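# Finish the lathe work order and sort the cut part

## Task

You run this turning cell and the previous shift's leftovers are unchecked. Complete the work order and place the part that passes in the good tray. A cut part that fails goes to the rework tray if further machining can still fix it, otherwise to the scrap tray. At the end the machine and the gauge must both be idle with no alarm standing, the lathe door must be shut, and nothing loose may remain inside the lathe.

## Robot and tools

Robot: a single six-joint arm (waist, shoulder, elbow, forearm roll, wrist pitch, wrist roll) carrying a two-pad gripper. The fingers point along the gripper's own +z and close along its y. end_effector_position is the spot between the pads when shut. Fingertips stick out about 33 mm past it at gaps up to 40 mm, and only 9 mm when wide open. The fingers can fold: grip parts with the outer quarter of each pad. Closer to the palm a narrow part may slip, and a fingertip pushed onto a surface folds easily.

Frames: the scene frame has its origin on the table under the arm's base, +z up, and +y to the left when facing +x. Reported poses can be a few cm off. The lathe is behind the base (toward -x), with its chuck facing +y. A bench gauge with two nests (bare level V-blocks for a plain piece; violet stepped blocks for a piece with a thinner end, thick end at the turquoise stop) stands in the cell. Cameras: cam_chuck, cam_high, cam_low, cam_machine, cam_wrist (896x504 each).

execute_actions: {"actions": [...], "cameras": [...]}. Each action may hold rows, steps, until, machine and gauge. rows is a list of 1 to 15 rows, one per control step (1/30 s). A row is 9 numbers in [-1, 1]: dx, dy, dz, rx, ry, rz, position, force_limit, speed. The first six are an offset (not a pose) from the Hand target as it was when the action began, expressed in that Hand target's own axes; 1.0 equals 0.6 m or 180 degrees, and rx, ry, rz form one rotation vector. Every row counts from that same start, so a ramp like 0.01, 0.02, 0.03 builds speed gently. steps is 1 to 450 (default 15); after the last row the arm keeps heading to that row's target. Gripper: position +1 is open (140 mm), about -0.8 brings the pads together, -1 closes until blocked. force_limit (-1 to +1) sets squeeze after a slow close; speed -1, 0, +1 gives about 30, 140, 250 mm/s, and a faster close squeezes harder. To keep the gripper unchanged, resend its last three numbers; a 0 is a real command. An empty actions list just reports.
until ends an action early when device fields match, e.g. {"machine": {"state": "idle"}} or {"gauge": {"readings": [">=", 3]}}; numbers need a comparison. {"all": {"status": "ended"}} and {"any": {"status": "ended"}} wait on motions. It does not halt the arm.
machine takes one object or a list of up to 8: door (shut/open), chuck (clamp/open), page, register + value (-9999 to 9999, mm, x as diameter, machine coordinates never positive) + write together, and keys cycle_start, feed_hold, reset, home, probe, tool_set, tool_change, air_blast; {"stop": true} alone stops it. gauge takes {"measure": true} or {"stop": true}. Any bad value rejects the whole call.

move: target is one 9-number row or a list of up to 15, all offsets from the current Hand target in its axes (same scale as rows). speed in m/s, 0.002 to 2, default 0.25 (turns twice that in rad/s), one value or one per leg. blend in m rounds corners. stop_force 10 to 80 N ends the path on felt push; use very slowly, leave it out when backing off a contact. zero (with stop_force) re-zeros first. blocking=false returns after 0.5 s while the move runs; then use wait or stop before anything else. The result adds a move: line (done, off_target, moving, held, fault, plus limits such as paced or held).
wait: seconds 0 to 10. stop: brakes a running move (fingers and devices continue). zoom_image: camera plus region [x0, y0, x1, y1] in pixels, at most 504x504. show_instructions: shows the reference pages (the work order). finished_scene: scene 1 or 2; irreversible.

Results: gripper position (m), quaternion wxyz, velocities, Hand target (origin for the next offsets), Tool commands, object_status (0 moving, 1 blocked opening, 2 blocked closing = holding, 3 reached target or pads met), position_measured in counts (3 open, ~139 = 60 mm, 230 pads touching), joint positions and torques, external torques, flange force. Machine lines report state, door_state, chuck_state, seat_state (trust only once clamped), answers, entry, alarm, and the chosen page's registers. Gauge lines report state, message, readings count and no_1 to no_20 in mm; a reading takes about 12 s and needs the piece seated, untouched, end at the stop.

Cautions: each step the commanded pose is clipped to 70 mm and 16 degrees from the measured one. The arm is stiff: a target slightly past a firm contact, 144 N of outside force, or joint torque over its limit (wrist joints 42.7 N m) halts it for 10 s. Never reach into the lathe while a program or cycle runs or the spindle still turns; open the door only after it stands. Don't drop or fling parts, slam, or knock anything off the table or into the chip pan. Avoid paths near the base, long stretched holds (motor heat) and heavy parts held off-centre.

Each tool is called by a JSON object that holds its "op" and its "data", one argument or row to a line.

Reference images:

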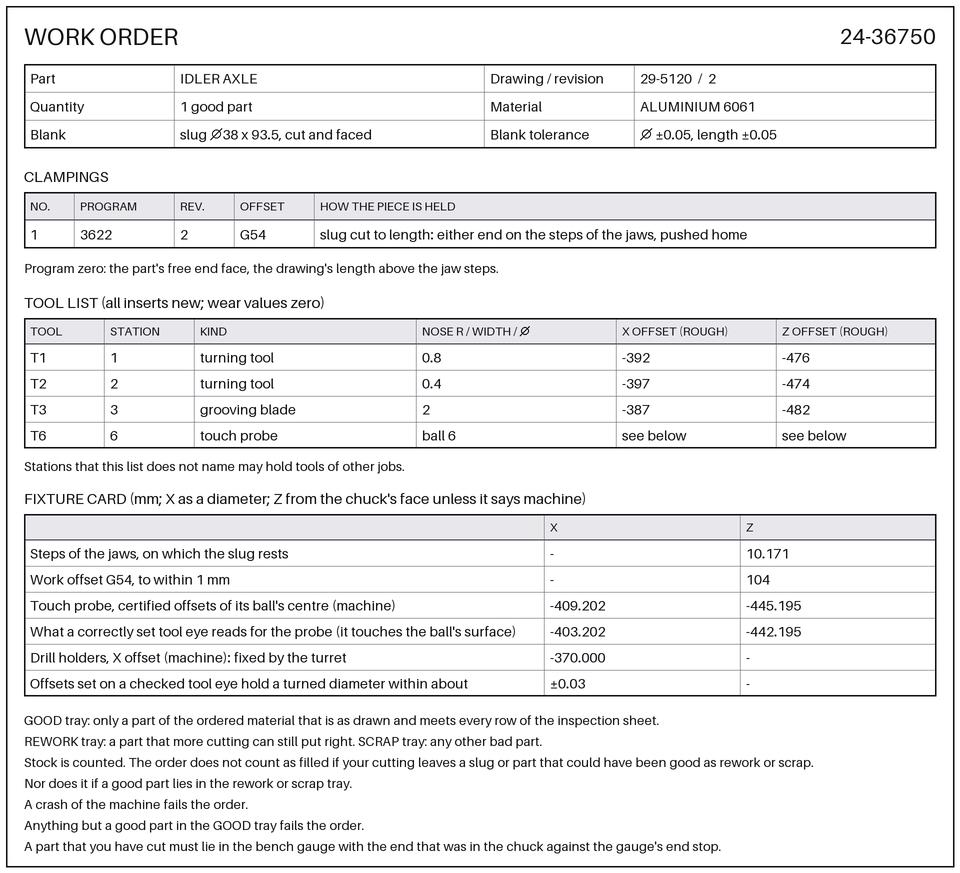

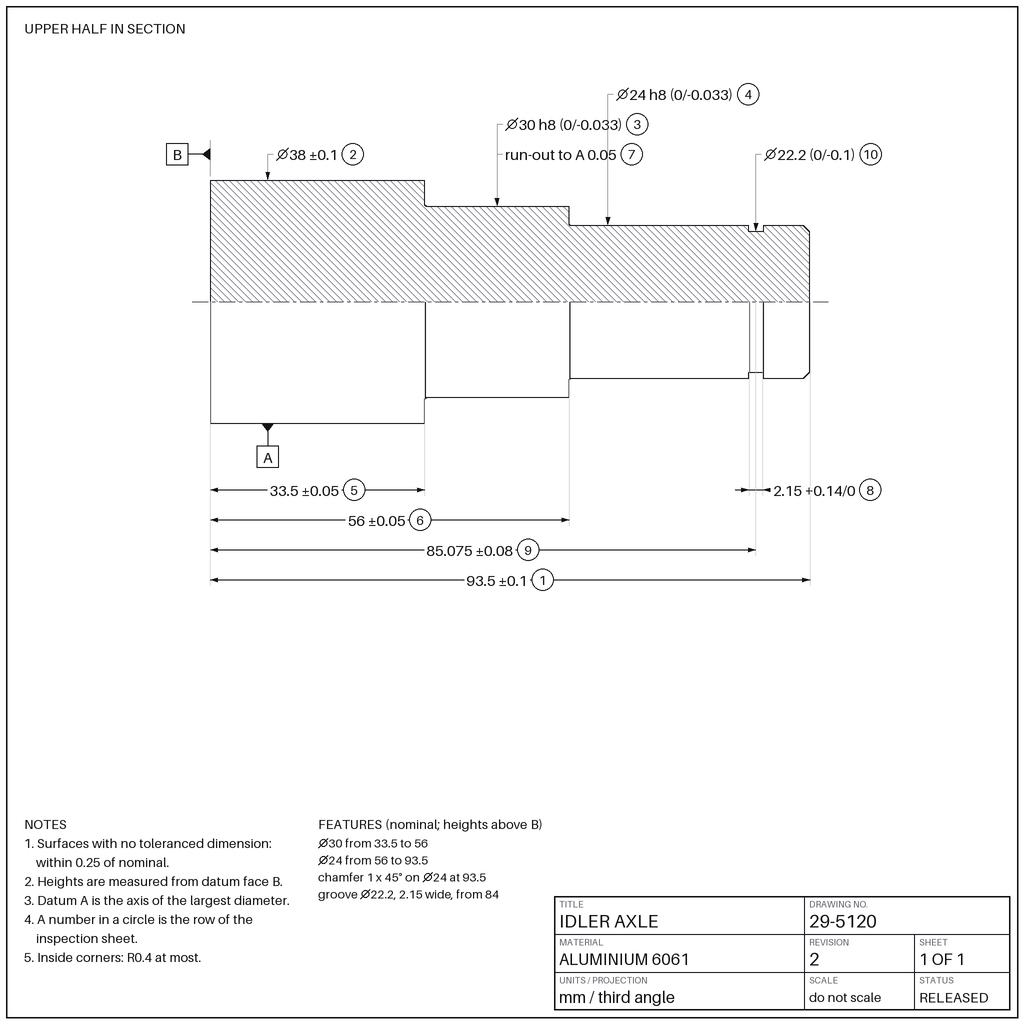

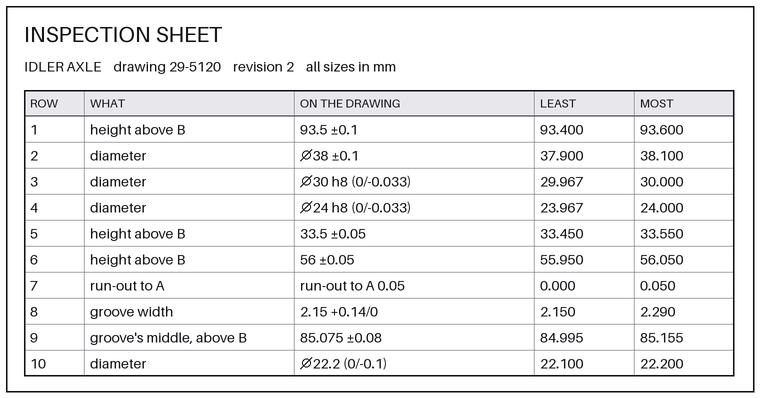

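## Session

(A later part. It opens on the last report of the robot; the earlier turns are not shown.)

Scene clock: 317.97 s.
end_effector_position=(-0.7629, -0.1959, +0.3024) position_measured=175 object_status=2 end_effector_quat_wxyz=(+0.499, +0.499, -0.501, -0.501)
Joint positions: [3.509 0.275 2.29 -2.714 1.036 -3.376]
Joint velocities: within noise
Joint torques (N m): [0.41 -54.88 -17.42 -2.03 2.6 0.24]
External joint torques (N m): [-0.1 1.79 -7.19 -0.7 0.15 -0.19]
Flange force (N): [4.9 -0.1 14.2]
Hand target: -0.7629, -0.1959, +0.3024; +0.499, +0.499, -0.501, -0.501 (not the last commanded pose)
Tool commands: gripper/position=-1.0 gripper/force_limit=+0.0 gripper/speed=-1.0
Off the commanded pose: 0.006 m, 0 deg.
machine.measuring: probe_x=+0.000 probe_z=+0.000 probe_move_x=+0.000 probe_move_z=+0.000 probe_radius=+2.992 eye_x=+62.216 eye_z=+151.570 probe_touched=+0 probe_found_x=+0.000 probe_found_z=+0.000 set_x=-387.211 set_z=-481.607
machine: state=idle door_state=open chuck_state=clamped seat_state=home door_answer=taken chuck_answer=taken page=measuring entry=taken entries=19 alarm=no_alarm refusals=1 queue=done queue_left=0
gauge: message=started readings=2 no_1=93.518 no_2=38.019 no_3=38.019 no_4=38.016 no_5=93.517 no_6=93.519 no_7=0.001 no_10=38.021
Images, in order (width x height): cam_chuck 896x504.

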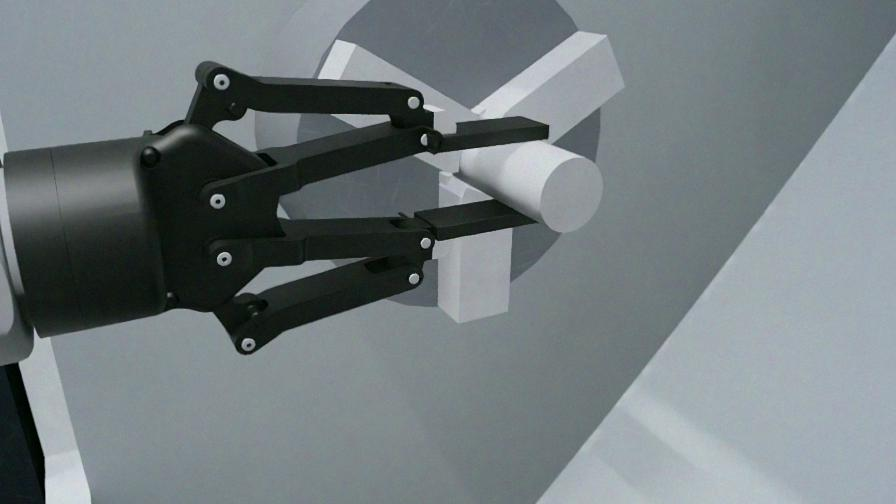

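{"op": "execute_actions", "data": {
  "actions": [
    {"rows":[[0,0,0,0,0,0,0.0,-1,-1]],"steps":45}
  ],
  "cameras": []
}}

{"op": "move", "data": {
  "target": [
    [-0.1208,0.001,-0.0465,0,0,0,0,-1,-1],
    [-0.2008,0.001,-0.1215,0,0,0,0,-1,-1],
    [-0.2008,-0.004,-0.3198,0,0,0,0,-1,-1],
    [-0.2307,0.136,-0.3215,0,0,0,0,-1,-1],
    [-0.3307,0.136,-0.3882,0,0,0,0,-1,-1],
    [-0.3307,0.196,-0.2382,0,0,0,0,-1,-1],
    [-0.33,0.246,-0.4382,0,0,0,0,-1,-1]
  ],
  "speed": [0.1,0.2,0.25,0.25,0.25,0.25,0.25],
  "blend": [0.01,0.02,0.02,0.02,0.02,0.02,0],
  "cameras": ["cam_chuck","cam_machine"]
}}

Scene clock: 323.07 s.
end_effector_position=(-0.7629, -0.1959, +0.3024) position_measured=129 object_status=3 end_effector_quat_wxyz=(+0.499, +0.499, -0.501, -0.501)
Joint positions: [3.509 0.275 2.29 -2.714 1.036 -3.376]
Joint velocities: within noise
Joint torques (N m): [-1.38 -54.05 -23.76 -2.57 2.72 0.11]
External joint torques (N m): [1.61 0.84 -0.81 -0.13 0.03 -0.06]
Flange force (N): [4.0 -1.2 1.1]
Hand target: -0.7629, -0.1959, +0.3024; +0.499, +0.499, -0.501, -0.501
Off the commanded pose: 0.000 m, 0 deg.
machine.measuring: probe_x=+0.000 probe_z=+0.000 probe_move_x=+0.000 probe_move_z=+0.000 probe_radius=+2.992 eye_x=+62.216 eye_z=+151.570 probe_touched=+0 probe_found_x=+0.000 probe_found_z=+0.000 set_x=-387.211 set_z=-481.607
machine: state=idle door_state=open chuck_state=clamped seat_state=home door_answer=taken chuck_answer=taken page=measuring entry=taken entries=19 alarm=no_alarm refusals=1 queue=done queue_left=0
gauge: message=started readings=2 no_1=93.518 no_2=38.019 no_3=38.019 no_4=38.016 no_5=93.517 no_6=93.519 no_7=0.001 no_10=38.021
No camera images: "cameras" was empty.

Scene clock: 326.93 s.
end_effector_position=(-0.4994, +0.0012, +0.4500) position_measured=129 object_status=3 end_effector_quat_wxyz=(+0.499, +0.499, -0.501, -0.501)
Joint positions: [2.961 -0.583 2.598 -3.55 0.478 -2.782]
Joint velocities: within noise
Joint torques (N m): [-2.28 13.67 -40.79 -3.04 2.71 0.09]
External joint torques (N m): [2.19 2.23 -1.43 -0.12 -0.08 -0.04]
Flange force (N): [0.0 0.0 0.0]
Hand target: -0.4994, +0.0012, +0.4500; +0.499, +0.499, -0.501, -0.501
Off the commanded pose: 0.000 m, 0 deg.
machine.measuring: probe_x=+0.000 probe_z=+0.000 probe_move_x=+0.000 probe_move_z=+0.000 probe_radius=+2.992 eye_x=+62.216 eye_z=+151.570 probe_touched=+0 probe_found_x=+0.000 probe_found_z=+0.000 set_x=-387.211 set_z=-481.607
machine: state=idle door_state=open chuck_state=clamped seat_state=home door_answer=taken chuck_answer=taken page=measuring entry=taken entries=19 alarm=no_alarm refusals=1 queue=done queue_left=0
gauge: message=started readings=2 no_1=93.518 no_2=38.019 no_3=38.019 no_4=38.016 no_5=93.517 no_6=93.519 no_7=0.001 no_10=38.021
move: done
Images, in order (width x height): cam_chuck 896x504, cam_machine 896x504.

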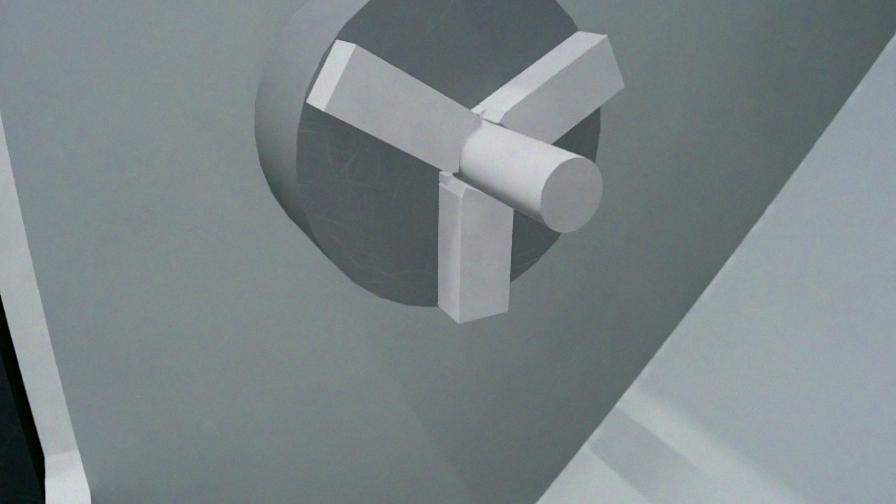

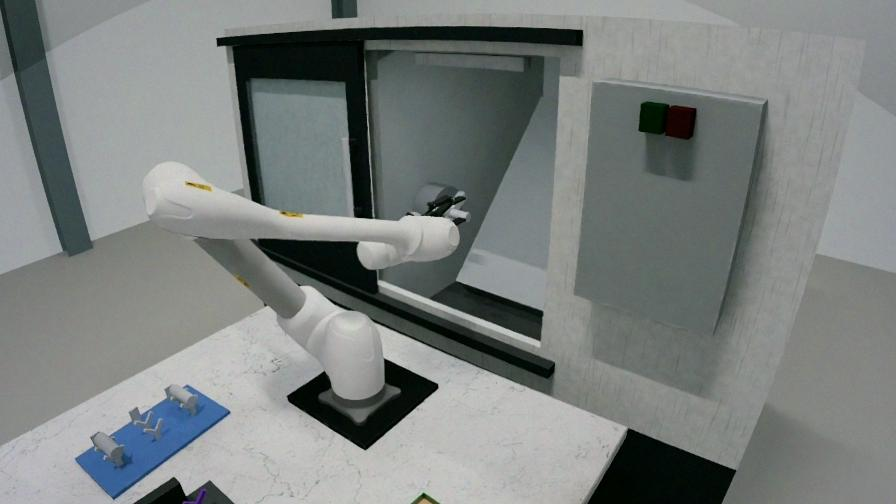

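{"op": "move", "data": {
  "target": [-0.4417,0.005,-0.24,0.008,-0.2226,-0.0016,0,-1,-1],
  "speed": 0.3,
  "cameras": ["cam_machine"]
}}

Scene clock: 329.57 s.
end_effector_position=(-0.3544, +0.2657, +0.4530) position_measured=129 object_status=3 end_effector_quat_wxyz=(-0.290, -0.305, +0.647, +0.636)
Joint positions: [2.395 -0.766 2.625 -3.327 0.275 -2.983]
Joint velocities: within noise
Joint torques (N m): [-2.07 26.22 -42.83 -3.81 2.84 0.14]
External joint torques (N m): [2.12 2.53 -1.27 -0.16 -0.06 -0.09]
Flange force (N): [0.0 0.0 0.0]
Hand target: -0.3544, +0.2657, +0.4530; -0.290, -0.305, +0.647, +0.636
Off the commanded pose: 0.000 m, 0 deg.
machine.measuring: probe_x=+0.000 probe_z=+0.000 probe_move_x=+0.000 probe_move_z=+0.000 probe_radius=+2.992 eye_x=+62.216 eye_z=+151.570 probe_touched=+0 probe_found_x=+0.000 probe_found_z=+0.000 set_x=-387.211 set_z=-481.607
machine: state=idle door_state=open chuck_state=clamped seat_state=home door_answer=taken chuck_answer=taken page=measuring entry=taken entries=19 alarm=no_alarm refusals=1 queue=done queue_left=0
gauge: message=started readings=2 no_1=93.518 no_2=38.019 no_3=38.019 no_4=38.016 no_5=93.517 no_6=93.519 no_7=0.001 no_10=38.021
move: done
Images, in order (width x height): cam_machine 896x504.

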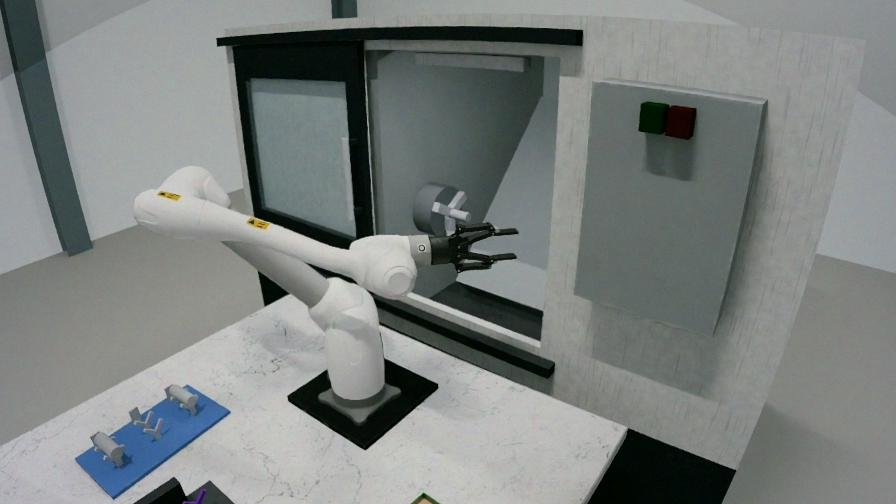

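{"op": "move", "data": {
  "target": [-0.58,0,-0.234,0,-0.278,0,0,-1,-1],
  "speed": 0.35,
  "cameras": ["cam_machine"]
}}

{"op": "execute_actions", "data": {
  "actions": [
    {"machine":[{"door":"shut"},{"register":"tool_call","value":6,"write":true},{"tool_change":true},{"register":"t2_x_wear","value":0.1,"write":true},{"register":"t3_x_wear","value":0.1,"write":true},{"register":"t1_x_wear","value":0.1,"write":true},{"page":"tools"}],"steps":300,"until":{"machine":{"queue":"done"}}}
  ],
  "cameras": ["cam_machine"]
}}

Scene clock: 333.03 s.
end_effector_position=(-0.0228, +0.4405, +0.4606) position_measured=129 object_status=3 end_effector_quat_wxyz=(+0.012, -0.006, +0.709, +0.706)
Joint positions: [1.496 -0.78 2.624 -3.4 0.286 -2.919]
Joint velocities: within noise
Joint torques (N m): [-1.42 26.25 -42.87 -3.69 2.79 0.1]
External joint torques (N m): [1.67 3.31 -1.41 -0.15 -0.06 -0.05]
Flange force (N): [0.0 0.0 0.0]
Hand target: -0.0223, +0.4404, +0.4606; +0.011, -0.007, +0.709, +0.705
Off the commanded pose: 0.000 m, 0 deg.
machine.measuring: probe_x=+0.000 probe_z=+0.000 probe_move_x=+0.000 probe_move_z=+0.000 probe_radius=+2.992 eye_x=+62.216 eye_z=+151.570 probe_touched=+0 probe_found_x=+0.000 probe_found_z=+0.000 set_x=-387.211 set_z=-481.607
machine: state=idle door_state=open chuck_state=clamped seat_state=home door_answer=taken chuck_answer=taken page=measuring entry=taken entries=19 alarm=no_alarm refusals=1 queue=done queue_left=0
gauge: message=started readings=2 no_1=93.518 no_2=38.019 no_3=38.019 no_4=38.016 no_5=93.517 no_6=93.519 no_7=0.001 no_10=38.021
move: done
Images, in order (width x height): cam_machine 896x504.

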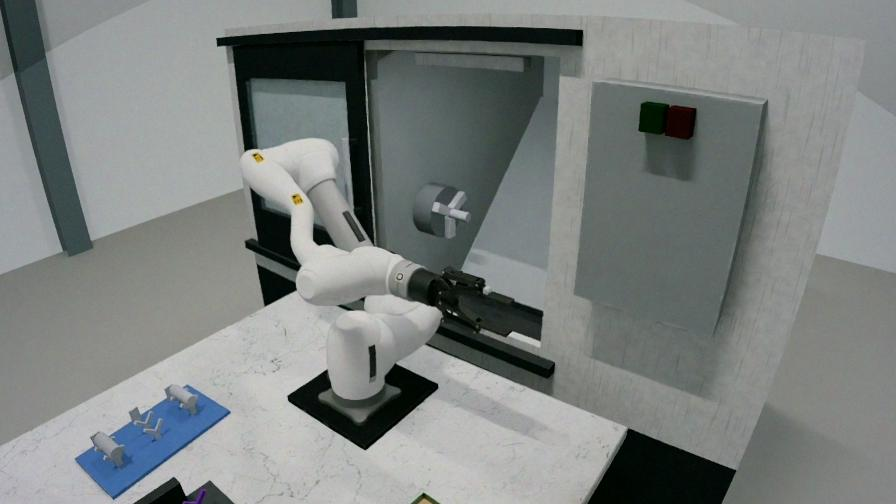

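Scene clock: 342.67 s.
end_effector_position=(-0.0223, +0.4404, +0.4606) position_measured=129 object_status=3 end_effector_quat_wxyz=(+0.011, -0.007, +0.709, +0.705)
Joint positions: [1.479 -0.781 2.624 -3.472 0.29 -2.849]
Joint velocities: within noise
Joint torques (N m): [-1.39 27.15 -42.97 -3.54 2.78 0.08]
External joint torques (N m): [1.58 2.45 -1.43 -0.16 -0.1 -0.03]
Flange force (N): [0.0 0.0 0.0]
Hand target: -0.0223, +0.4404, +0.4606; +0.011, -0.007, +0.709, +0.705
Tool commands: gripper/position=+0.0 gripper/force_limit=-1.0 gripper/speed=-1.0
Off the commanded pose: 0.000 m, 0 deg.
machine.tools: t1_x=-391.755 t1_x_wear=+0.100 t1_z=-475.885 t1_z_wear=+0.000 t1_radius=+0.800 t1_station=+1.000 t2_x=-397.292 t2_x_wear=+0.100 t2_z=-473.735 t2_z_wear=+0.000 t2_radius=+0.400 t2_station=+2.000 t3_x=-387.211 t3_x_wear=+0.100 t3_z=-481.607 t3_z_wear=+0.000 t3_radius=+0.000 t3_station=+3.000 t4_x=-370.000 t4_x_wear=+0.000 t4_z=-422.887 t4_z_wear=+0.000 t4_radius=+0.000 t4_station=+4.000 t5_x=-414.552 t5_x_wear=+0.000 t5_z=-431.612 t5_z_wear=+0.000 t5_radius=+0.400 t5_station=+5.000 t6_x=-409.202 t6_x_wear=+0.000 t6_z=-445.195 t6_z_wear=+0.000 t6_radius=+3.000 t6_station=+6.000
machine: state=idle door_state=shut chuck_state=clamped seat_state=home door_answer=taken chuck_answer=taken page=tools entry=taken entries=24 alarm=no_alarm refusals=1 queue=done queue_left=0
gauge: message=started readings=2 no_1=93.518 no_2=38.019 no_3=38.019 no_4=38.016 no_5=93.517 no_6=93.519 no_7=0.001 no_10=38.021
Images, in order (width x height): cam_machine 896x504.

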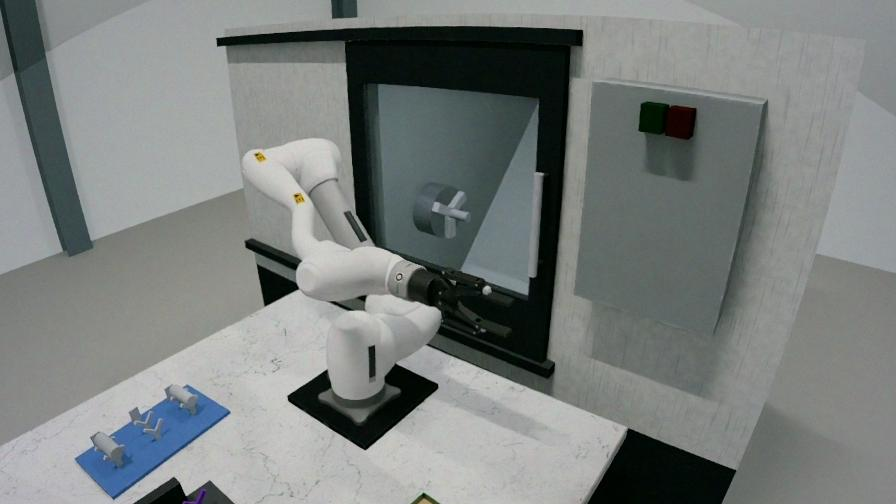

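{"op": "execute_actions", "data": {
  "actions": [
    {"machine":[{"register":"probe_x","value":60,"write":true,"page":"measuring"},{"register":"probe_z","value":80,"write":true},{"register":"probe_move_z","value":0,"write":true},{"register":"probe_move_x","value":-35,"write":true},{"probe":true}],"steps":450,"until":{"machine":{"queue":"done"}}},
    {"machine":[{"register":"probe_x","value":10,"write":true},{"register":"probe_z","value":115,"write":true},{"register":"probe_move_x","value":0,"write":true},{"register":"probe_move_z","value":-20,"write":true},{"probe":true}],"steps":450,"until":{"machine":{"queue":"running"}}}
  ],
  "cameras": ["cam_chuck"]
}}

Scene clock: 350.30 s.
end_effector_position=(-0.0223, +0.4404, +0.4606) position_measured=129 object_status=3 end_effector_quat_wxyz=(+0.011, -0.007, +0.709, +0.705)
Joint positions: [1.479 -0.781 2.624 -3.472 0.29 -2.849]
Joint velocities: within noise
Joint torques (N m): [-1.58 27.4 -43.08 -3.53 2.75 0.09]
External joint torques (N m): [1.83 2.03 -1.28 -0.17 -0.08 -0.04]
External joint torques at the end of the 1st action: [2.05 1.92 -1.39 -0.14 -0.04 -0.04]
Flange force (N): [0.0 0.0 0.0]
Flange force at the end of the 1st action (N): [0.0 0.0 0.0]
Hand target: -0.0223, +0.4404, +0.4606; +0.011, -0.007, +0.709, +0.705
Tool commands: gripper/position=+0.0 gripper/force_limit=-1.0 gripper/speed=-1.0
Off the commanded pose: 0.000 m, 0 deg.
machine.measuring: probe_x=+10.000 probe_z=+115.000 probe_move_x=-35.000 probe_move_z=+0.000 probe_radius=+2.992 eye_x=+62.216 eye_z=+151.570 probe_touched=+1 probe_found_x=+37.986 probe_found_z=+80.000 set_x=-387.211 set_z=-481.607
machine: state=idle door_state=shut chuck_state=clamped seat_state=home door_answer=taken chuck_answer=taken page=measuring entry=taken entries=31 alarm=no_alarm refusals=1 queue=running queue_left=3
gauge: message=started readings=2 no_1=93.518 no_2=38.019 no_3=38.019 no_4=38.016 no_5=93.517 no_6=93.519 no_7=0.001 no_10=38.021
Images, in order (width x height): cam_chuck 896x504.

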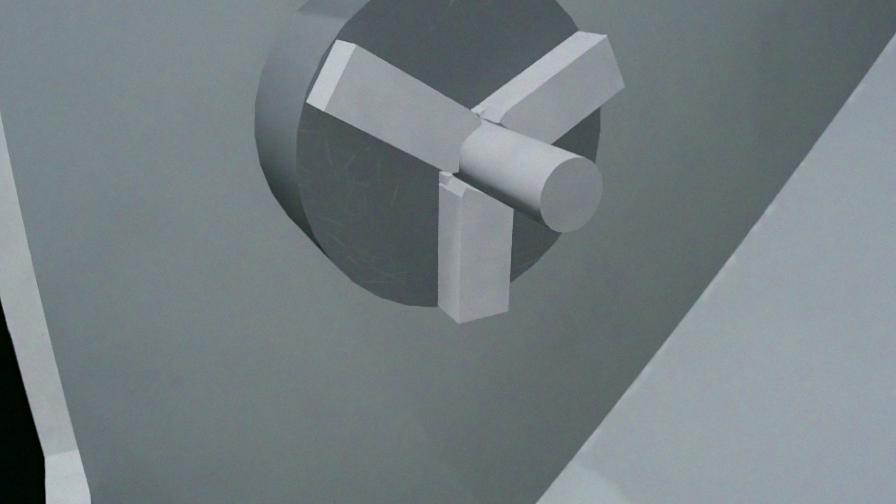

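{"op": "execute_actions", "data": {
  "actions": [
    {"steps":300,"until":{"machine":{"queue":"done"}}}
  ],
  "cameras": []
}}

Scene clock: 356.90 s.
end_effector_position=(-0.0223, +0.4404, +0.4606) position_measured=129 object_status=3 end_effector_quat_wxyz=(+0.011, -0.007, +0.709, +0.705)
Joint positions: [1.479 -0.781 2.624 -3.472 0.29 -2.849]
Joint velocities: within noise
Joint torques (N m): [-1.63 27.02 -43.17 -3.6 2.76 0.06]
External joint torques (N m): [1.84 2.67 -1.21 -0.1 -0.09 -0.01]
Flange force (N): [0.0 0.0 0.0]
Hand target: -0.0223, +0.4404, +0.4606; +0.011, -0.007, +0.709, +0.705
Tool commands: gripper/position=+0.0 gripper/force_limit=-1.0 gripper/speed=-1.0
Off the commanded pose: 0.000 m, 0 deg.
machine.measuring: probe_x=+10.000 probe_z=+115.000 probe_move_x=+0.000 probe_move_z=-20.000 probe_radius=+2.992 eye_x=+62.216 eye_z=+151.570 probe_touched=+1 probe_found_x=+10.000 probe_found_z=+103.723 set_x=-387.211 set_z=-481.607
machine: state=idle door_state=shut chuck_state=clamped seat_state=home door_answer=taken chuck_answer=taken page=measuring entry=taken entries=34 alarm=no_alarm refusals=1 queue=done queue_left=0
gauge: message=started readings=2 no_1=93.518 no_2=38.019 no_3=38.019 no_4=38.016 no_5=93.517 no_6=93.519 no_7=0.001 no_10=38.021
No camera images: "cameras" was empty.

{"op": "execute_actions", "data": {
  "actions": [
    {"machine":[{"register":"probe_x","value":60,"write":true,"page":"measuring"},{"register":"probe_z","value":35,"write":true},{"register":"probe_move_z","value":0,"write":true},{"register":"probe_move_x","value":-35,"write":true},{"probe":true}],"steps":450,"until":{"machine":{"queue":"done"}}},
    {"machine":[{"register":"probe_z","value":98,"write":true},{"probe":true}],"steps":15},
    {"steps":450,"until":{"machine":{"queue":"done"}}}
  ],
  "cameras": []
}}

Scene clock: 371.27 s.
end_effector_position=(-0.0223, +0.4404, +0.4606) position_measured=129 object_status=3 end_effector_quat_wxyz=(+0.011, -0.007, +0.709, +0.705)
Joint positions: [1.479 -0.781 2.624 -3.472 0.29 -2.849]
Joint velocities: within noise
Joint torques (N m): [-1.69 26.87 -42.93 -3.53 2.69 0.14]
External joint torques (N m): [1.95 2.55 -1.47 -0.17 -0.01 -0.09]
External joint torques at the end of the 1st action: [1.86 2.12 -1.25 -0.13 -0.16 -0.02]
External joint torques at the end of the 2nd action: [2.21 2.65 -1.26 -0.16 -0.03 -0.04]
Flange force (N): [0.0 0.0 0.0]
Flange force at the end of the 1st action (N): [0.0 0.0 0.0]
Flange force at the end of the 2nd action (N): [0.0 0.0 0.0]
Hand target: -0.0223, +0.4404, +0.4606; +0.011, -0.007, +0.709, +0.705
Tool commands: gripper/position=+0.0 gripper/force_limit=-1.0 gripper/speed=-1.0
Off the commanded pose: 0.000 m, 0 deg.
machine.measuring: probe_x=+60.000 probe_z=+98.000 probe_move_x=-35.000 probe_move_z=+0.000 probe_radius=+2.992 eye_x=+62.216 eye_z=+151.570 probe_touched=+1 probe_found_x=+37.975 probe_found_z=+98.000 set_x=-387.211 set_z=-481.607
machine: state=idle door_state=shut chuck_state=clamped seat_state=home door_answer=taken chuck_answer=taken page=measuring entry=taken entries=41 alarm=no_alarm refusals=1 queue=done queue_left=0
gauge: message=started readings=2 no_1=93.518 no_2=38.019 no_3=38.019 no_4=38.016 no_5=93.517 no_6=93.519 no_7=0.001 no_10=38.021
No camera images: "cameras" was empty.

{"op": "execute_actions", "data": {
  "actions": [
    {"machine":{"home":true},"steps":200,"until":{"machine":{"state":"idle"}}},
    {"steps":20},
    {"machine":{"cycle_start":true,"page":"position"},"steps":45},
    {"machine":{"reset":true},"steps":120}
  ],
  "cameras": ["cam_chuck","cam_machine"]
}}

Scene clock: 381.83 s.
end_effector_position=(-0.0223, +0.4404, +0.4606) position_measured=129 object_status=3 end_effector_quat_wxyz=(+0.011, -0.007, +0.709, +0.705)
Joint positions: [1.479 -0.781 2.624 -3.472 0.29 -2.849]
Joint velocities: within noise
Joint torques (N m): [-1.65 27.12 -42.95 -3.54 2.74 0.13]
External joint torques (N m): [1.76 2.32 -1.4 -0.15 -0.06 -0.08]
External joint torques at the end of the 1st action: [1.46 3.02 -1.5 -0.11 -0.08 -0.04]
External joint torques at the end of the 2nd action: [2.07 2.25 -1.36 -0.1 -0.11 -0.03]
External joint torques at the end of the 3rd action: [1.69 2.14 -1.24 -0.13 0 0]
Flange force (N): [0.0 0.0 0.0]
Flange force at the end of the 1st action (N): [0.0 0.0 0.0]
Flange force at the end of the 2nd action (N): [0.0 0.0 0.0]
Flange force at the end of the 3rd action (N): [0.0 0.0 0.0]
Hand target: -0.0223, +0.4404, +0.4606; +0.011, -0.007, +0.709, +0.705
Tool commands: gripper/position=+0.0 gripper/force_limit=-1.0 gripper/speed=-1.0
Off the commanded pose: 0.000 m, 0 deg.
machine.position: pos_x=+0.000 pos_z=+0.000
machine: state=idle door_state=shut chuck_state=clamped seat_state=home door_answer=taken chuck_answer=taken page=position entry=taken entries=44 alarm=no_alarm refusals=1 queue=done queue_left=0
gauge: message=started readings=2 no_1=93.518 no_2=38.019 no_3=38.019 no_4=38.016 no_5=93.517 no_6=93.519 no_7=0.001 no_10=38.021
Images, in order (width x height): cam_chuck 896x504, cam_machine 896x504.

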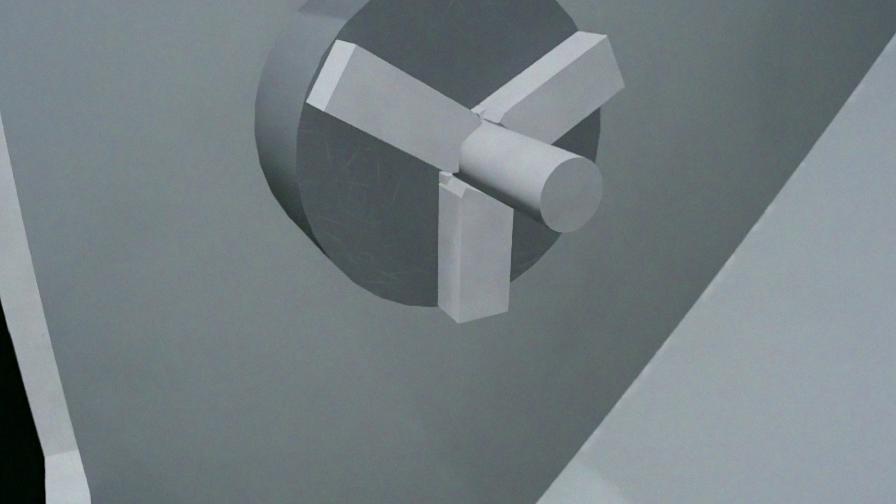

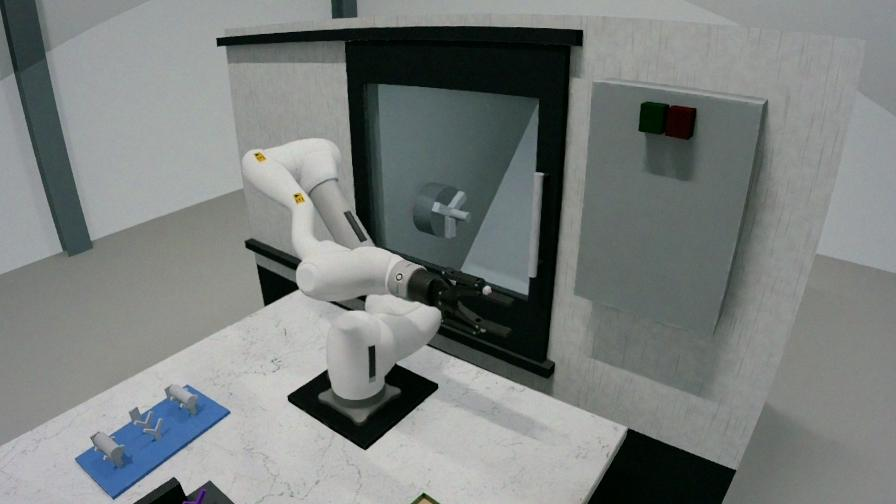

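{"op": "execute_actions", "data": {
  "actions": [
    {"machine":[{"register":"probe_z","value":35,"write":true,"page":"measuring"},{"register":"tool_call","value":6,"write":true},{"tool_change":true},{"probe":true}],"steps":15},
    {"steps":450,"until":{"machine":{"queue":"done"}}},
    {"machine":[{"register":"g54_z","value":103.691,"write":true,"page":"program"},{"home":true},{"cycle_start":true}],"steps":15},
    {"steps":120}
  ],
  "cameras": ["cam_chuck"]
}}

Scene clock: 400.37 s.
end_effector_position=(-0.0223, +0.4404, +0.4606) position_measured=129 object_status=3 end_effector_quat_wxyz=(+0.011, -0.007, +0.709, +0.705)
Joint positions: [1.479 -0.781 2.624 -3.472 0.29 -2.849]
Joint velocities: within noise
Joint torques (N m): [-1.54 27.41 -43.01 -3.59 2.76 0.07]
External joint torques (N m): [1.74 2.08 -1.35 -0.1 -0.08 -0.02]
External joint torques at the end of the 1st action: [1.77 2.32 -1.14 -0.12 -0.08 0.02]
External joint torques at the end of the 2nd action: [1.82 1.87 -1.58 -0.17 -0.09 -0.07]
External joint torques at the end of the 3rd action: [1.58 2.17 -1.51 -0.13 -0.01 -0.07]
Flange force (N): [0.0 0.0 0.0]
Flange force at the end of the 1st action (N): [0.0 0.0 0.0]
Flange force at the end of the 2nd action (N): [0.0 0.0 0.0]
Flange force at the end of the 3rd action (N): [0.0 0.0 0.0]
Hand target: -0.0223, +0.4404, +0.4606; +0.011, -0.007, +0.709, +0.705
Tool commands: gripper/position=+0.0 gripper/force_limit=-1.0 gripper/speed=-1.0
Off the commanded pose: 0.000 m, 0 deg.
machine.program: program=+3622 tool_call=+6 tool_in_place=+1 program_revision=+2 program_offset=+54 load_peak=+0 stored1_number=+8623 stored1_revision=+5 stored2_number=+3622 stored2_revision=+2 stored3_number=+7881 stored3_revision=+6 stored4_number=+0 stored4_revision=+0 cycles=+0
machine: state=running door_state=shut chuck_state=clamped seat_state=home door_answer=taken chuck_answer=taken page=program entry=taken entries=51 alarm=no_alarm refusals=1 queue=running queue_left=0
gauge: message=started readings=2 no_1=93.518 no_2=38.019 no_3=38.019 no_4=38.016 no_5=93.517 no_6=93.519 no_7=0.001 no_10=38.021
Images, in order (width x height): cam_chuck 896x504.

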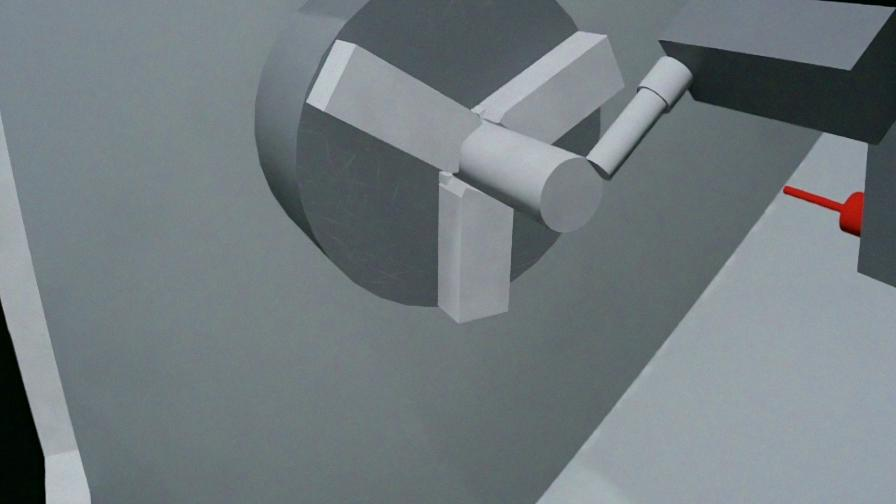

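{"op": "execute_actions", "data": {
  "actions": [
    {"steps":450,"until":{"machine":{"queue":["!=","running"]}}}
  ],
  "cameras": ["cam_chuck"]
}}

Scene clock: 416.07 s.
end_effector_position=(-0.0223, +0.4404, +0.4606) position_measured=129 object_status=3 end_effector_quat_wxyz=(+0.011, -0.007, +0.709, +0.705)
Joint positions: [1.479 -0.781 2.624 -3.472 0.29 -2.849]
Joint velocities: within noise
Joint torques (N m): [-1.82 27.14 -43.19 -3.63 2.7 0.12]
External joint torques (N m): [1.94 2.21 -1.26 -0.07 -0.02 -0.07]
Flange force (N): [0.0 0.0 0.0]
Hand target: -0.0223, +0.4404, +0.4606; +0.011, -0.007, +0.709, +0.705
Tool commands: gripper/position=+0.0 gripper/force_limit=-1.0 gripper/speed=-1.0
Off the commanded pose: 0.000 m, 0 deg.
machine.program: program=+3622 tool_call=+6 tool_in_place=+1 program_revision=+2 program_offset=+54 load_peak=+9 stored1_number=+8623 stored1_revision=+5 stored2_number=+3622 stored2_revision=+2 stored3_number=+7881 stored3_revision=+6 stored4_number=+0 stored4_revision=+0 cycles=+0
machine: state=running door_state=shut chuck_state=clamped seat_state=home door_answer=taken chuck_answer=taken page=program entry=taken entries=51 alarm=no_alarm refusals=1 queue=running queue_left=0
gauge: message=started readings=2 no_1=93.518 no_2=38.019 no_3=38.019 no_4=38.016 no_5=93.517 no_6=93.519 no_7=0.001 no_10=38.021
Images, in order (width x height): cam_chuck 896x504.

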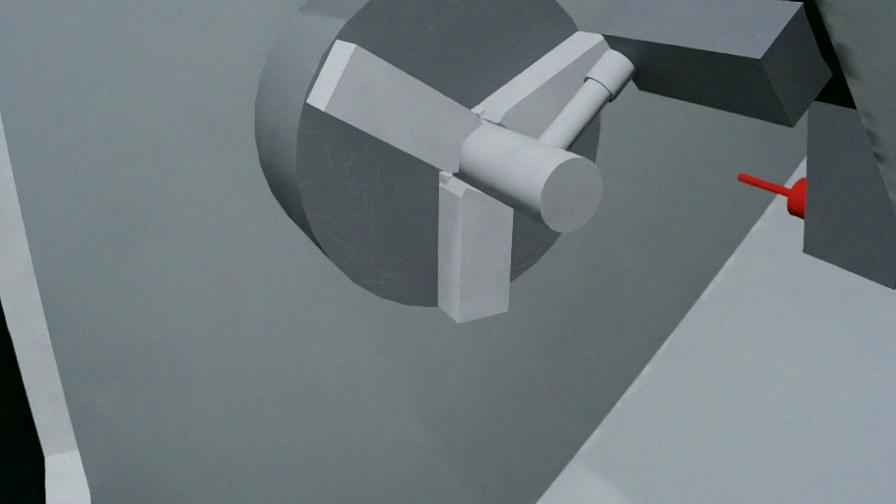

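{"op": "execute_actions", "data": {
  "actions": [
    {"steps":450,"until":{"machine":{"state":["!=","running"]}}},
    {"steps":450,"until":{"machine":{"state":["!=","running"]}}},
    {"steps":450,"until":{"machine":{"state":["!=","running"]}}},
    {"steps":450,"until":{"machine":{"state":["!=","running"]}}}
  ],
  "cameras": ["cam_chuck"]
}}

Scene clock: 476.70 s.
end_effector_position=(-0.0223, +0.4404, +0.4606) position_measured=129 object_status=3 end_effector_quat_wxyz=(+0.011, -0.007, +0.709, +0.705)
Joint positions: [1.479 -0.781 2.624 -3.472 0.29 -2.849]
Joint velocities: within noise
Joint torques (N m): [-1.59 27.23 -43.01 -3.6 2.73 0.12]
External joint torques (N m): [1.89 2.26 -1.36 -0.11 -0.05 -0.07]
External joint torques at the end of the 1st action: [2 2.72 -1.29 -0.12 -0.01 -0.08]
External joint torques at the end of the 2nd action: [2.02 2.4 -1.41 -0.15 -0.09 -0.04]
External joint torques at the end of the 3rd action: [1.82 2.28 -1.33 -0.16 -0.05 -0.13]
Flange force (N): [0.0 0.0 0.0]
Flange force at the end of the 1st action (N): [0.0 0.0 0.0]
Flange force at the end of the 2nd action (N): [0.0 0.0 0.0]
Flange force at the end of the 3rd action (N): [0.0 0.0 0.0]
Hand target: -0.0223, +0.4404, +0.4606; +0.011, -0.007, +0.709, +0.705
Tool commands: gripper/position=+0.0 gripper/force_limit=-1.0 gripper/speed=-1.0
Off the commanded pose: 0.000 m, 0 deg.
machine.program: program=+3622 tool_call=+6 tool_in_place=+3 program_revision=+2 program_offset=+54 load_peak=+9 stored1_number=+8623 stored1_revision=+5 stored2_number=+3622 stored2_revision=+2 stored3_number=+7881 stored3_revision=+6 stored4_number=+0 stored4_revision=+0 cycles=+0
machine: state=running door_state=shut chuck_state=clamped seat_state=home door_answer=taken chuck_answer=taken page=program entry=taken entries=51 alarm=no_alarm refusals=1 queue=running queue_left=0
gauge: message=started readings=2 no_1=93.518 no_2=38.019 no_3=38.019 no_4=38.016 no_5=93.517 no_6=93.519 no_7=0.001 no_10=38.021
Images, in order (width x height): cam_chuck 896x504.

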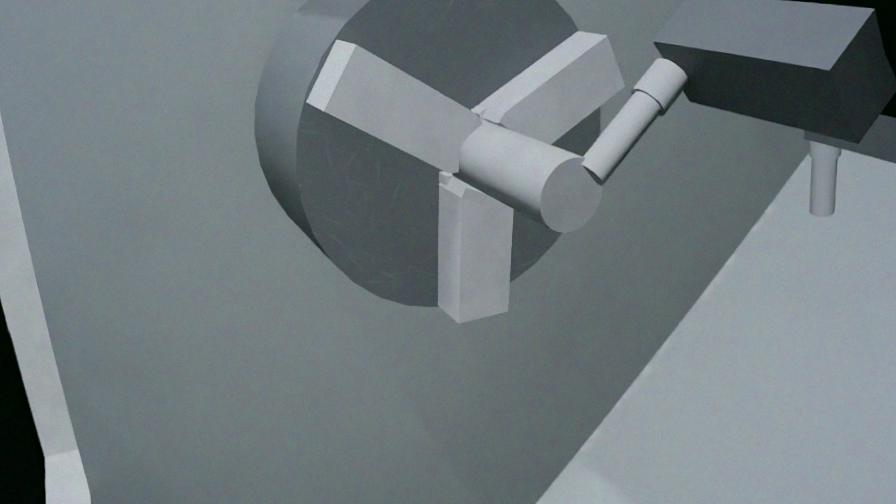

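{"op": "execute_actions", "data": {
  "actions": [
    {"steps":450,"until":{"machine":{"state":["!=","running"]}}},
    {"steps":100,"until":{"machine":{"state":["=","done"]}}},
    {"machine":[{"register":"tool_call","value":6,"write":true,"page":"measuring"},{"tool_change":true},{"register":"probe_z","value":50,"write":true},{"register":"probe_move_x","value":-36,"write":true},{"probe":true}],"steps":15},
    {"steps":450,"until":{"machine":{"queue":"done"}}}
  ],
  "cameras": ["cam_chuck"]
}}

Scene clock: 493.40 s.
end_effector_position=(-0.0223, +0.4404, +0.4606) position_measured=129 object_status=3 end_effector_quat_wxyz=(+0.011, -0.007, +0.709, +0.705)
Joint positions: [1.479 -0.781 2.624 -3.472 0.29 -2.849]
Joint velocities: within noise
Joint torques (N m): [-1.65 26.83 -43.06 -3.53 2.76 0.11]
External joint torques (N m): [1.91 2.72 -1.31 -0.17 -0.09 -0.06]
External joint torques at the end of the 1st action: [1.5 2.6 -1.4 -0.12 -0.07 -0.05]
External joint torques at the end of the 2nd action: [1.69 2.7 -1.03 -0.16 -0.03 -0.08]
External joint torques at the end of the 3rd action: [1.49 2.69 -1.33 -0.17 -0.05 -0.05]
Flange force (N): [0.0 0.0 0.0]
Flange force at the end of the 1st action (N): [0.0 0.0 0.0]
Flange force at the end of the 2nd action (N): [0.0 0.0 0.0]
Flange force at the end of the 3rd action (N): [0.0 0.0 0.0]
Hand target: -0.0223, +0.4404, +0.4606; +0.011, -0.007, +0.709, +0.705
Tool commands: gripper/position=+0.0 gripper/force_limit=-1.0 gripper/speed=-1.0
Off the commanded pose: 0.000 m, 0 deg.
machine.measuring: probe_x=+60.000 probe_z=+50.000 probe_move_x=-36.000 probe_move_z=+0.000 probe_radius=+2.992 eye_x=+62.216 eye_z=+151.570 probe_touched=+1 probe_found_x=+30.087 probe_found_z=+50.000 set_x=-387.211 set_z=-481.607
machine: state=done door_state=shut chuck_state=clamped seat_state=home door_answer=taken chuck_answer=taken page=measuring entry=taken entries=56 alarm=no_alarm refusals=1 queue=done queue_left=0
gauge: message=started readings=2 no_1=93.518 no_2=38.019 no_3=38.019 no_4=38.016 no_5=93.517 no_6=93.519 no_7=0.001 no_10=38.021
Images, in order (width x height): cam_chuck 896x504.

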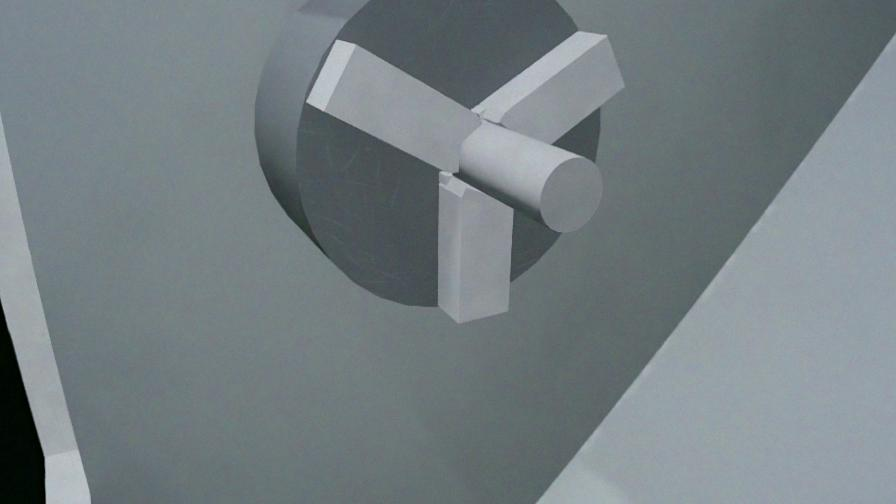

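{"op": "execute_actions", "data": {
  "actions": [
    {"machine":[{"register":"probe_z","value":35,"write":true},{"probe":true}],"steps":15},
    {"steps":300,"until":{"machine":{"queue":"done"}}}
  ],
  "cameras": []
}}

{"op": "execute_actions", "data": {
  "actions": [
    {"machine":[{"register":"probe_z","value":85,"write":true},{"probe":true}],"steps":15},
    {"steps":300,"until":{"machine":{"queue":"done"}}}
  ],
  "cameras": []
}}

{"op": "execute_actions", "data": {
  "actions": [
    {"machine":[{"register":"probe_z","value":72,"write":true},{"probe":true}],"steps":15},
    {"steps":300,"until":{"machine":{"queue":"done"}}}
  ],
  "cameras": []
}}

{"op": "execute_actions", "data": {
  "actions": [
    {"machine":[{"register":"probe_x","value":37,"write":true},{"register":"probe_z","value":54,"write":true},{"register":"probe_move_x","value":0,"write":true},{"register":"probe_move_z","value":-16,"write":true},{"probe":true}],"steps":15},
    {"steps":300,"until":{"machine":{"queue":"done"}}}
  ],
  "cameras": []
}}

{"op": "execute_actions", "data": {
  "actions": [
    {"machine":[{"register":"probe_x","value":8,"write":true},{"register":"probe_z","value":115,"write":true},{"probe":true}],"steps":15},
    {"steps":300,"until":{"machine":{"queue":"done"}}}
  ],
  "cameras": []
}}

Scene clock: 501.73 s.
end_effector_position=(-0.0223, +0.4404, +0.4606) position_measured=129 object_status=3 end_effector_quat_wxyz=(+0.011, -0.007, +0.709, +0.705)
Joint positions: [1.479 -0.781 2.624 -3.472 0.29 -2.849]
Joint velocities: within noise
Joint torques (N m): [-1.32 27.06 -42.97 -3.53 2.66 0.06]
External joint torques (N m): [1.42 2.68 -1.39 -0.17 0 0]
External joint torques at the end of the 1st action: [1.36 1.99 -1.29 -0.16 -0.1 -0.05]
Flange force (N): [0.0 0.0 0.0]
Flange force at the end of the 1st action (N): [0.0 0.0 0.0]
Hand target: -0.0223, +0.4404, +0.4606; +0.011, -0.007, +0.709, +0.705
Tool commands: gripper/position=+0.0 gripper/force_limit=-1.0 gripper/speed=-1.0
Off the commanded pose: 0.000 m, 0 deg.
machine.measuring: probe_x=+60.000 probe_z=+35.000 probe_move_x=-36.000 probe_move_z=+0.000 probe_radius=+2.992 eye_x=+62.216 eye_z=+151.570 probe_touched=+1 probe_found_x=+38.009 probe_found_z=+35.000 set_x=-387.211 set_z=-481.607
machine: state=done door_state=shut chuck_state=clamped seat_state=home door_answer=taken chuck_answer=taken page=measuring entry=taken entries=58 alarm=no_alarm refusals=1 queue=done queue_left=0
gauge: message=started readings=2 no_1=93.518 no_2=38.019 no_3=38.019 no_4=38.016 no_5=93.517 no_6=93.519 no_7=0.001 no_10=38.021
No camera images: "cameras" was empty.

Scene clock: 508.60 s.
end_effector_position=(-0.0223, +0.4404, +0.4606) position_measured=129 object_status=3 end_effector_quat_wxyz=(+0.011, -0.007, +0.709, +0.705)
Joint positions: [1.479 -0.781 2.624 -3.472 0.29 -2.849]
Joint velocities: within noise
Joint torques (N m): [-1.65 27.14 -43.12 -3.58 2.67 0.04]
External joint torques (N m): [1.95 2.42 -1.3 -0.12 0.01 0.01]
External joint torques at the end of the 1st action: [1.89 2.52 -1.38 -0.19 -0.1 0.03]
Flange force (N): [0.0 0.0 0.0]
Flange force at the end of the 1st action (N): [0.0 0.0 0.0]
Hand target: -0.0223, +0.4404, +0.4606; +0.011, -0.007, +0.709, +0.705
Tool commands: gripper/position=+0.0 gripper/force_limit=-1.0 gripper/speed=-1.0
Off the commanded pose: 0.000 m, 0 deg.
machine.measuring: probe_x=+60.000 probe_z=+85.000 probe_move_x=-36.000 probe_move_z=+0.000 probe_radius=+2.992 eye_x=+62.216 eye_z=+151.570 probe_touched=+1 probe_found_x=+24.089 probe_found_z=+85.000 set_x=-387.211 set_z=-481.607
machine: state=done door_state=shut chuck_state=clamped seat_state=home door_answer=taken chuck_answer=taken page=measuring entry=taken entries=60 alarm=no_alarm refusals=1 queue=done queue_left=0
gauge: message=started readings=2 no_1=93.518 no_2=38.019 no_3=38.019 no_4=38.016 no_5=93.517 no_6=93.519 no_7=0.001 no_10=38.021
No camera images: "cameras" was empty.

Scene clock: 515.53 s.
end_effector_position=(-0.0223, +0.4404, +0.4606) position_measured=129 object_status=3 end_effector_quat_wxyz=(+0.011, -0.007, +0.709, +0.705)
Joint positions: [1.479 -0.781 2.624 -3.472 0.29 -2.849]
Joint velocities: within noise
Joint torques (N m): [-1.67 27.02 -43.04 -3.56 2.73 0.07]
External joint torques (N m): [1.9 2.52 -1.34 -0.14 -0.06 -0.02]
External joint torques at the end of the 1st action: [1.52 2.52 -1.52 -0.15 -0.07 -0.07]
Flange force (N): [0.0 0.0 0.0]
Flange force at the end of the 1st action (N): [0.0 0.0 0.0]
Hand target: -0.0223, +0.4404, +0.4606; +0.011, -0.007, +0.709, +0.705
Tool commands: gripper/position=+0.0 gripper/force_limit=-1.0 gripper/speed=-1.0
Off the commanded pose: 0.000 m, 0 deg.
machine.measuring: probe_x=+60.000 probe_z=+72.000 probe_move_x=-36.000 probe_move_z=+0.000 probe_radius=+2.992 eye_x=+62.216 eye_z=+151.570 probe_touched=+1 probe_found_x=+24.087 probe_found_z=+72.000 set_x=-387.211 set_z=-481.607
machine: state=done door_state=shut chuck_state=clamped seat_state=home door_answer=taken chuck_answer=taken page=measuring entry=taken entries=62 alarm=no_alarm refusals=1 queue=done queue_left=0
gauge: message=started readings=2 no_1=93.518 no_2=38.019 no_3=38.019 no_4=38.016 no_5=93.517 no_6=93.519 no_7=0.001 no_10=38.021
No camera images: "cameras" was empty.

Scene clock: 522.33 s.
end_effector_position=(-0.0223, +0.4404, +0.4606) position_measured=129 object_status=3 end_effector_quat_wxyz=(+0.011, -0.007, +0.709, +0.705)
Joint positions: [1.479 -0.781 2.624 -3.472 0.29 -2.849]
Joint velocities: within noise
Joint torques (N m): [-1.74 27.2 -43.09 -3.61 2.74 0.13]
External joint torques (N m): [1.84 2.35 -1.29 -0.09 -0.06 -0.08]
External joint torques at the end of the 1st action: [1.84 2.66 -1.46 -0.13 -0.03 -0.04]
Flange force (N): [0.0 0.0 0.0]
Flange force at the end of the 1st action (N): [0.0 0.0 0.0]
Hand target: -0.0223, +0.4404, +0.4606; +0.011, -0.007, +0.709, +0.705
Tool commands: gripper/position=+0.0 gripper/force_limit=-1.0 gripper/speed=-1.0
Off the commanded pose: 0.000 m, 0 deg.
machine.measuring: probe_x=+37.000 probe_z=+54.000 probe_move_x=+0.000 probe_move_z=-16.000 probe_radius=+2.992 eye_x=+62.216 eye_z=+151.570 probe_touched=+1 probe_found_x=+37.000 probe_found_z=+43.691 set_x=-387.211 set_z=-481.607
machine: state=done door_state=shut chuck_state=clamped seat_state=home door_answer=taken chuck_answer=taken page=measuring entry=taken entries=67 alarm=no_alarm refusals=1 queue=done queue_left=0
gauge: message=started readings=2 no_1=93.518 no_2=38.019 no_3=38.019 no_4=38.016 no_5=93.517 no_6=93.519 no_7=0.001 no_10=38.021
No camera images: "cameras" was empty.

Scene clock: 528.80 s.
end_effector_position=(-0.0223, +0.4404, +0.4606) position_measured=129 object_status=3 end_effector_quat_wxyz=(+0.011, -0.007, +0.709, +0.705)
Joint positions: [1.479 -0.781 2.624 -3.472 0.29 -2.849]
Joint velocities: within noise
Joint torques (N m): [-1.91 27.14 -43.1 -3.6 2.73 0.12]
External joint torques (N m): [2.09 2.34 -1.27 -0.1 -0.06 -0.07]
External joint torques at the end of the 1st action: [1.7 2.1 -1.3 -0.15 -0.11 -0.03]
Flange force (N): [0.0 0.0 0.0]
Flange force at the end of the 1st action (N): [0.0 0.0 0.0]
Hand target: -0.0223, +0.4404, +0.4606; +0.011, -0.007, +0.709, +0.705
Tool commands: gripper/position=+0.0 gripper/force_limit=-1.0 gripper/speed=-1.0
Off the commanded pose: 0.000 m, 0 deg.
machine.measuring: probe_x=+8.000 probe_z=+115.000 probe_move_x=+0.000 probe_move_z=-16.000 probe_radius=+2.992 eye_x=+62.216 eye_z=+151.570 probe_touched=+1 probe_found_x=+8.000 probe_found_z=+103.722 set_x=-387.211 set_z=-481.607
machine: state=done door_state=shut chuck_state=clamped seat_state=home door_answer=taken chuck_answer=taken page=measuring entry=taken entries=70 alarm=no_alarm refusals=1 queue=done queue_left=0
gauge: message=started readings=2 no_1=93.518 no_2=38.019 no_3=38.019 no_4=38.016 no_5=93.517 no_6=93.519 no_7=0.001 no_10=38.021
No camera images: "cameras" was empty.


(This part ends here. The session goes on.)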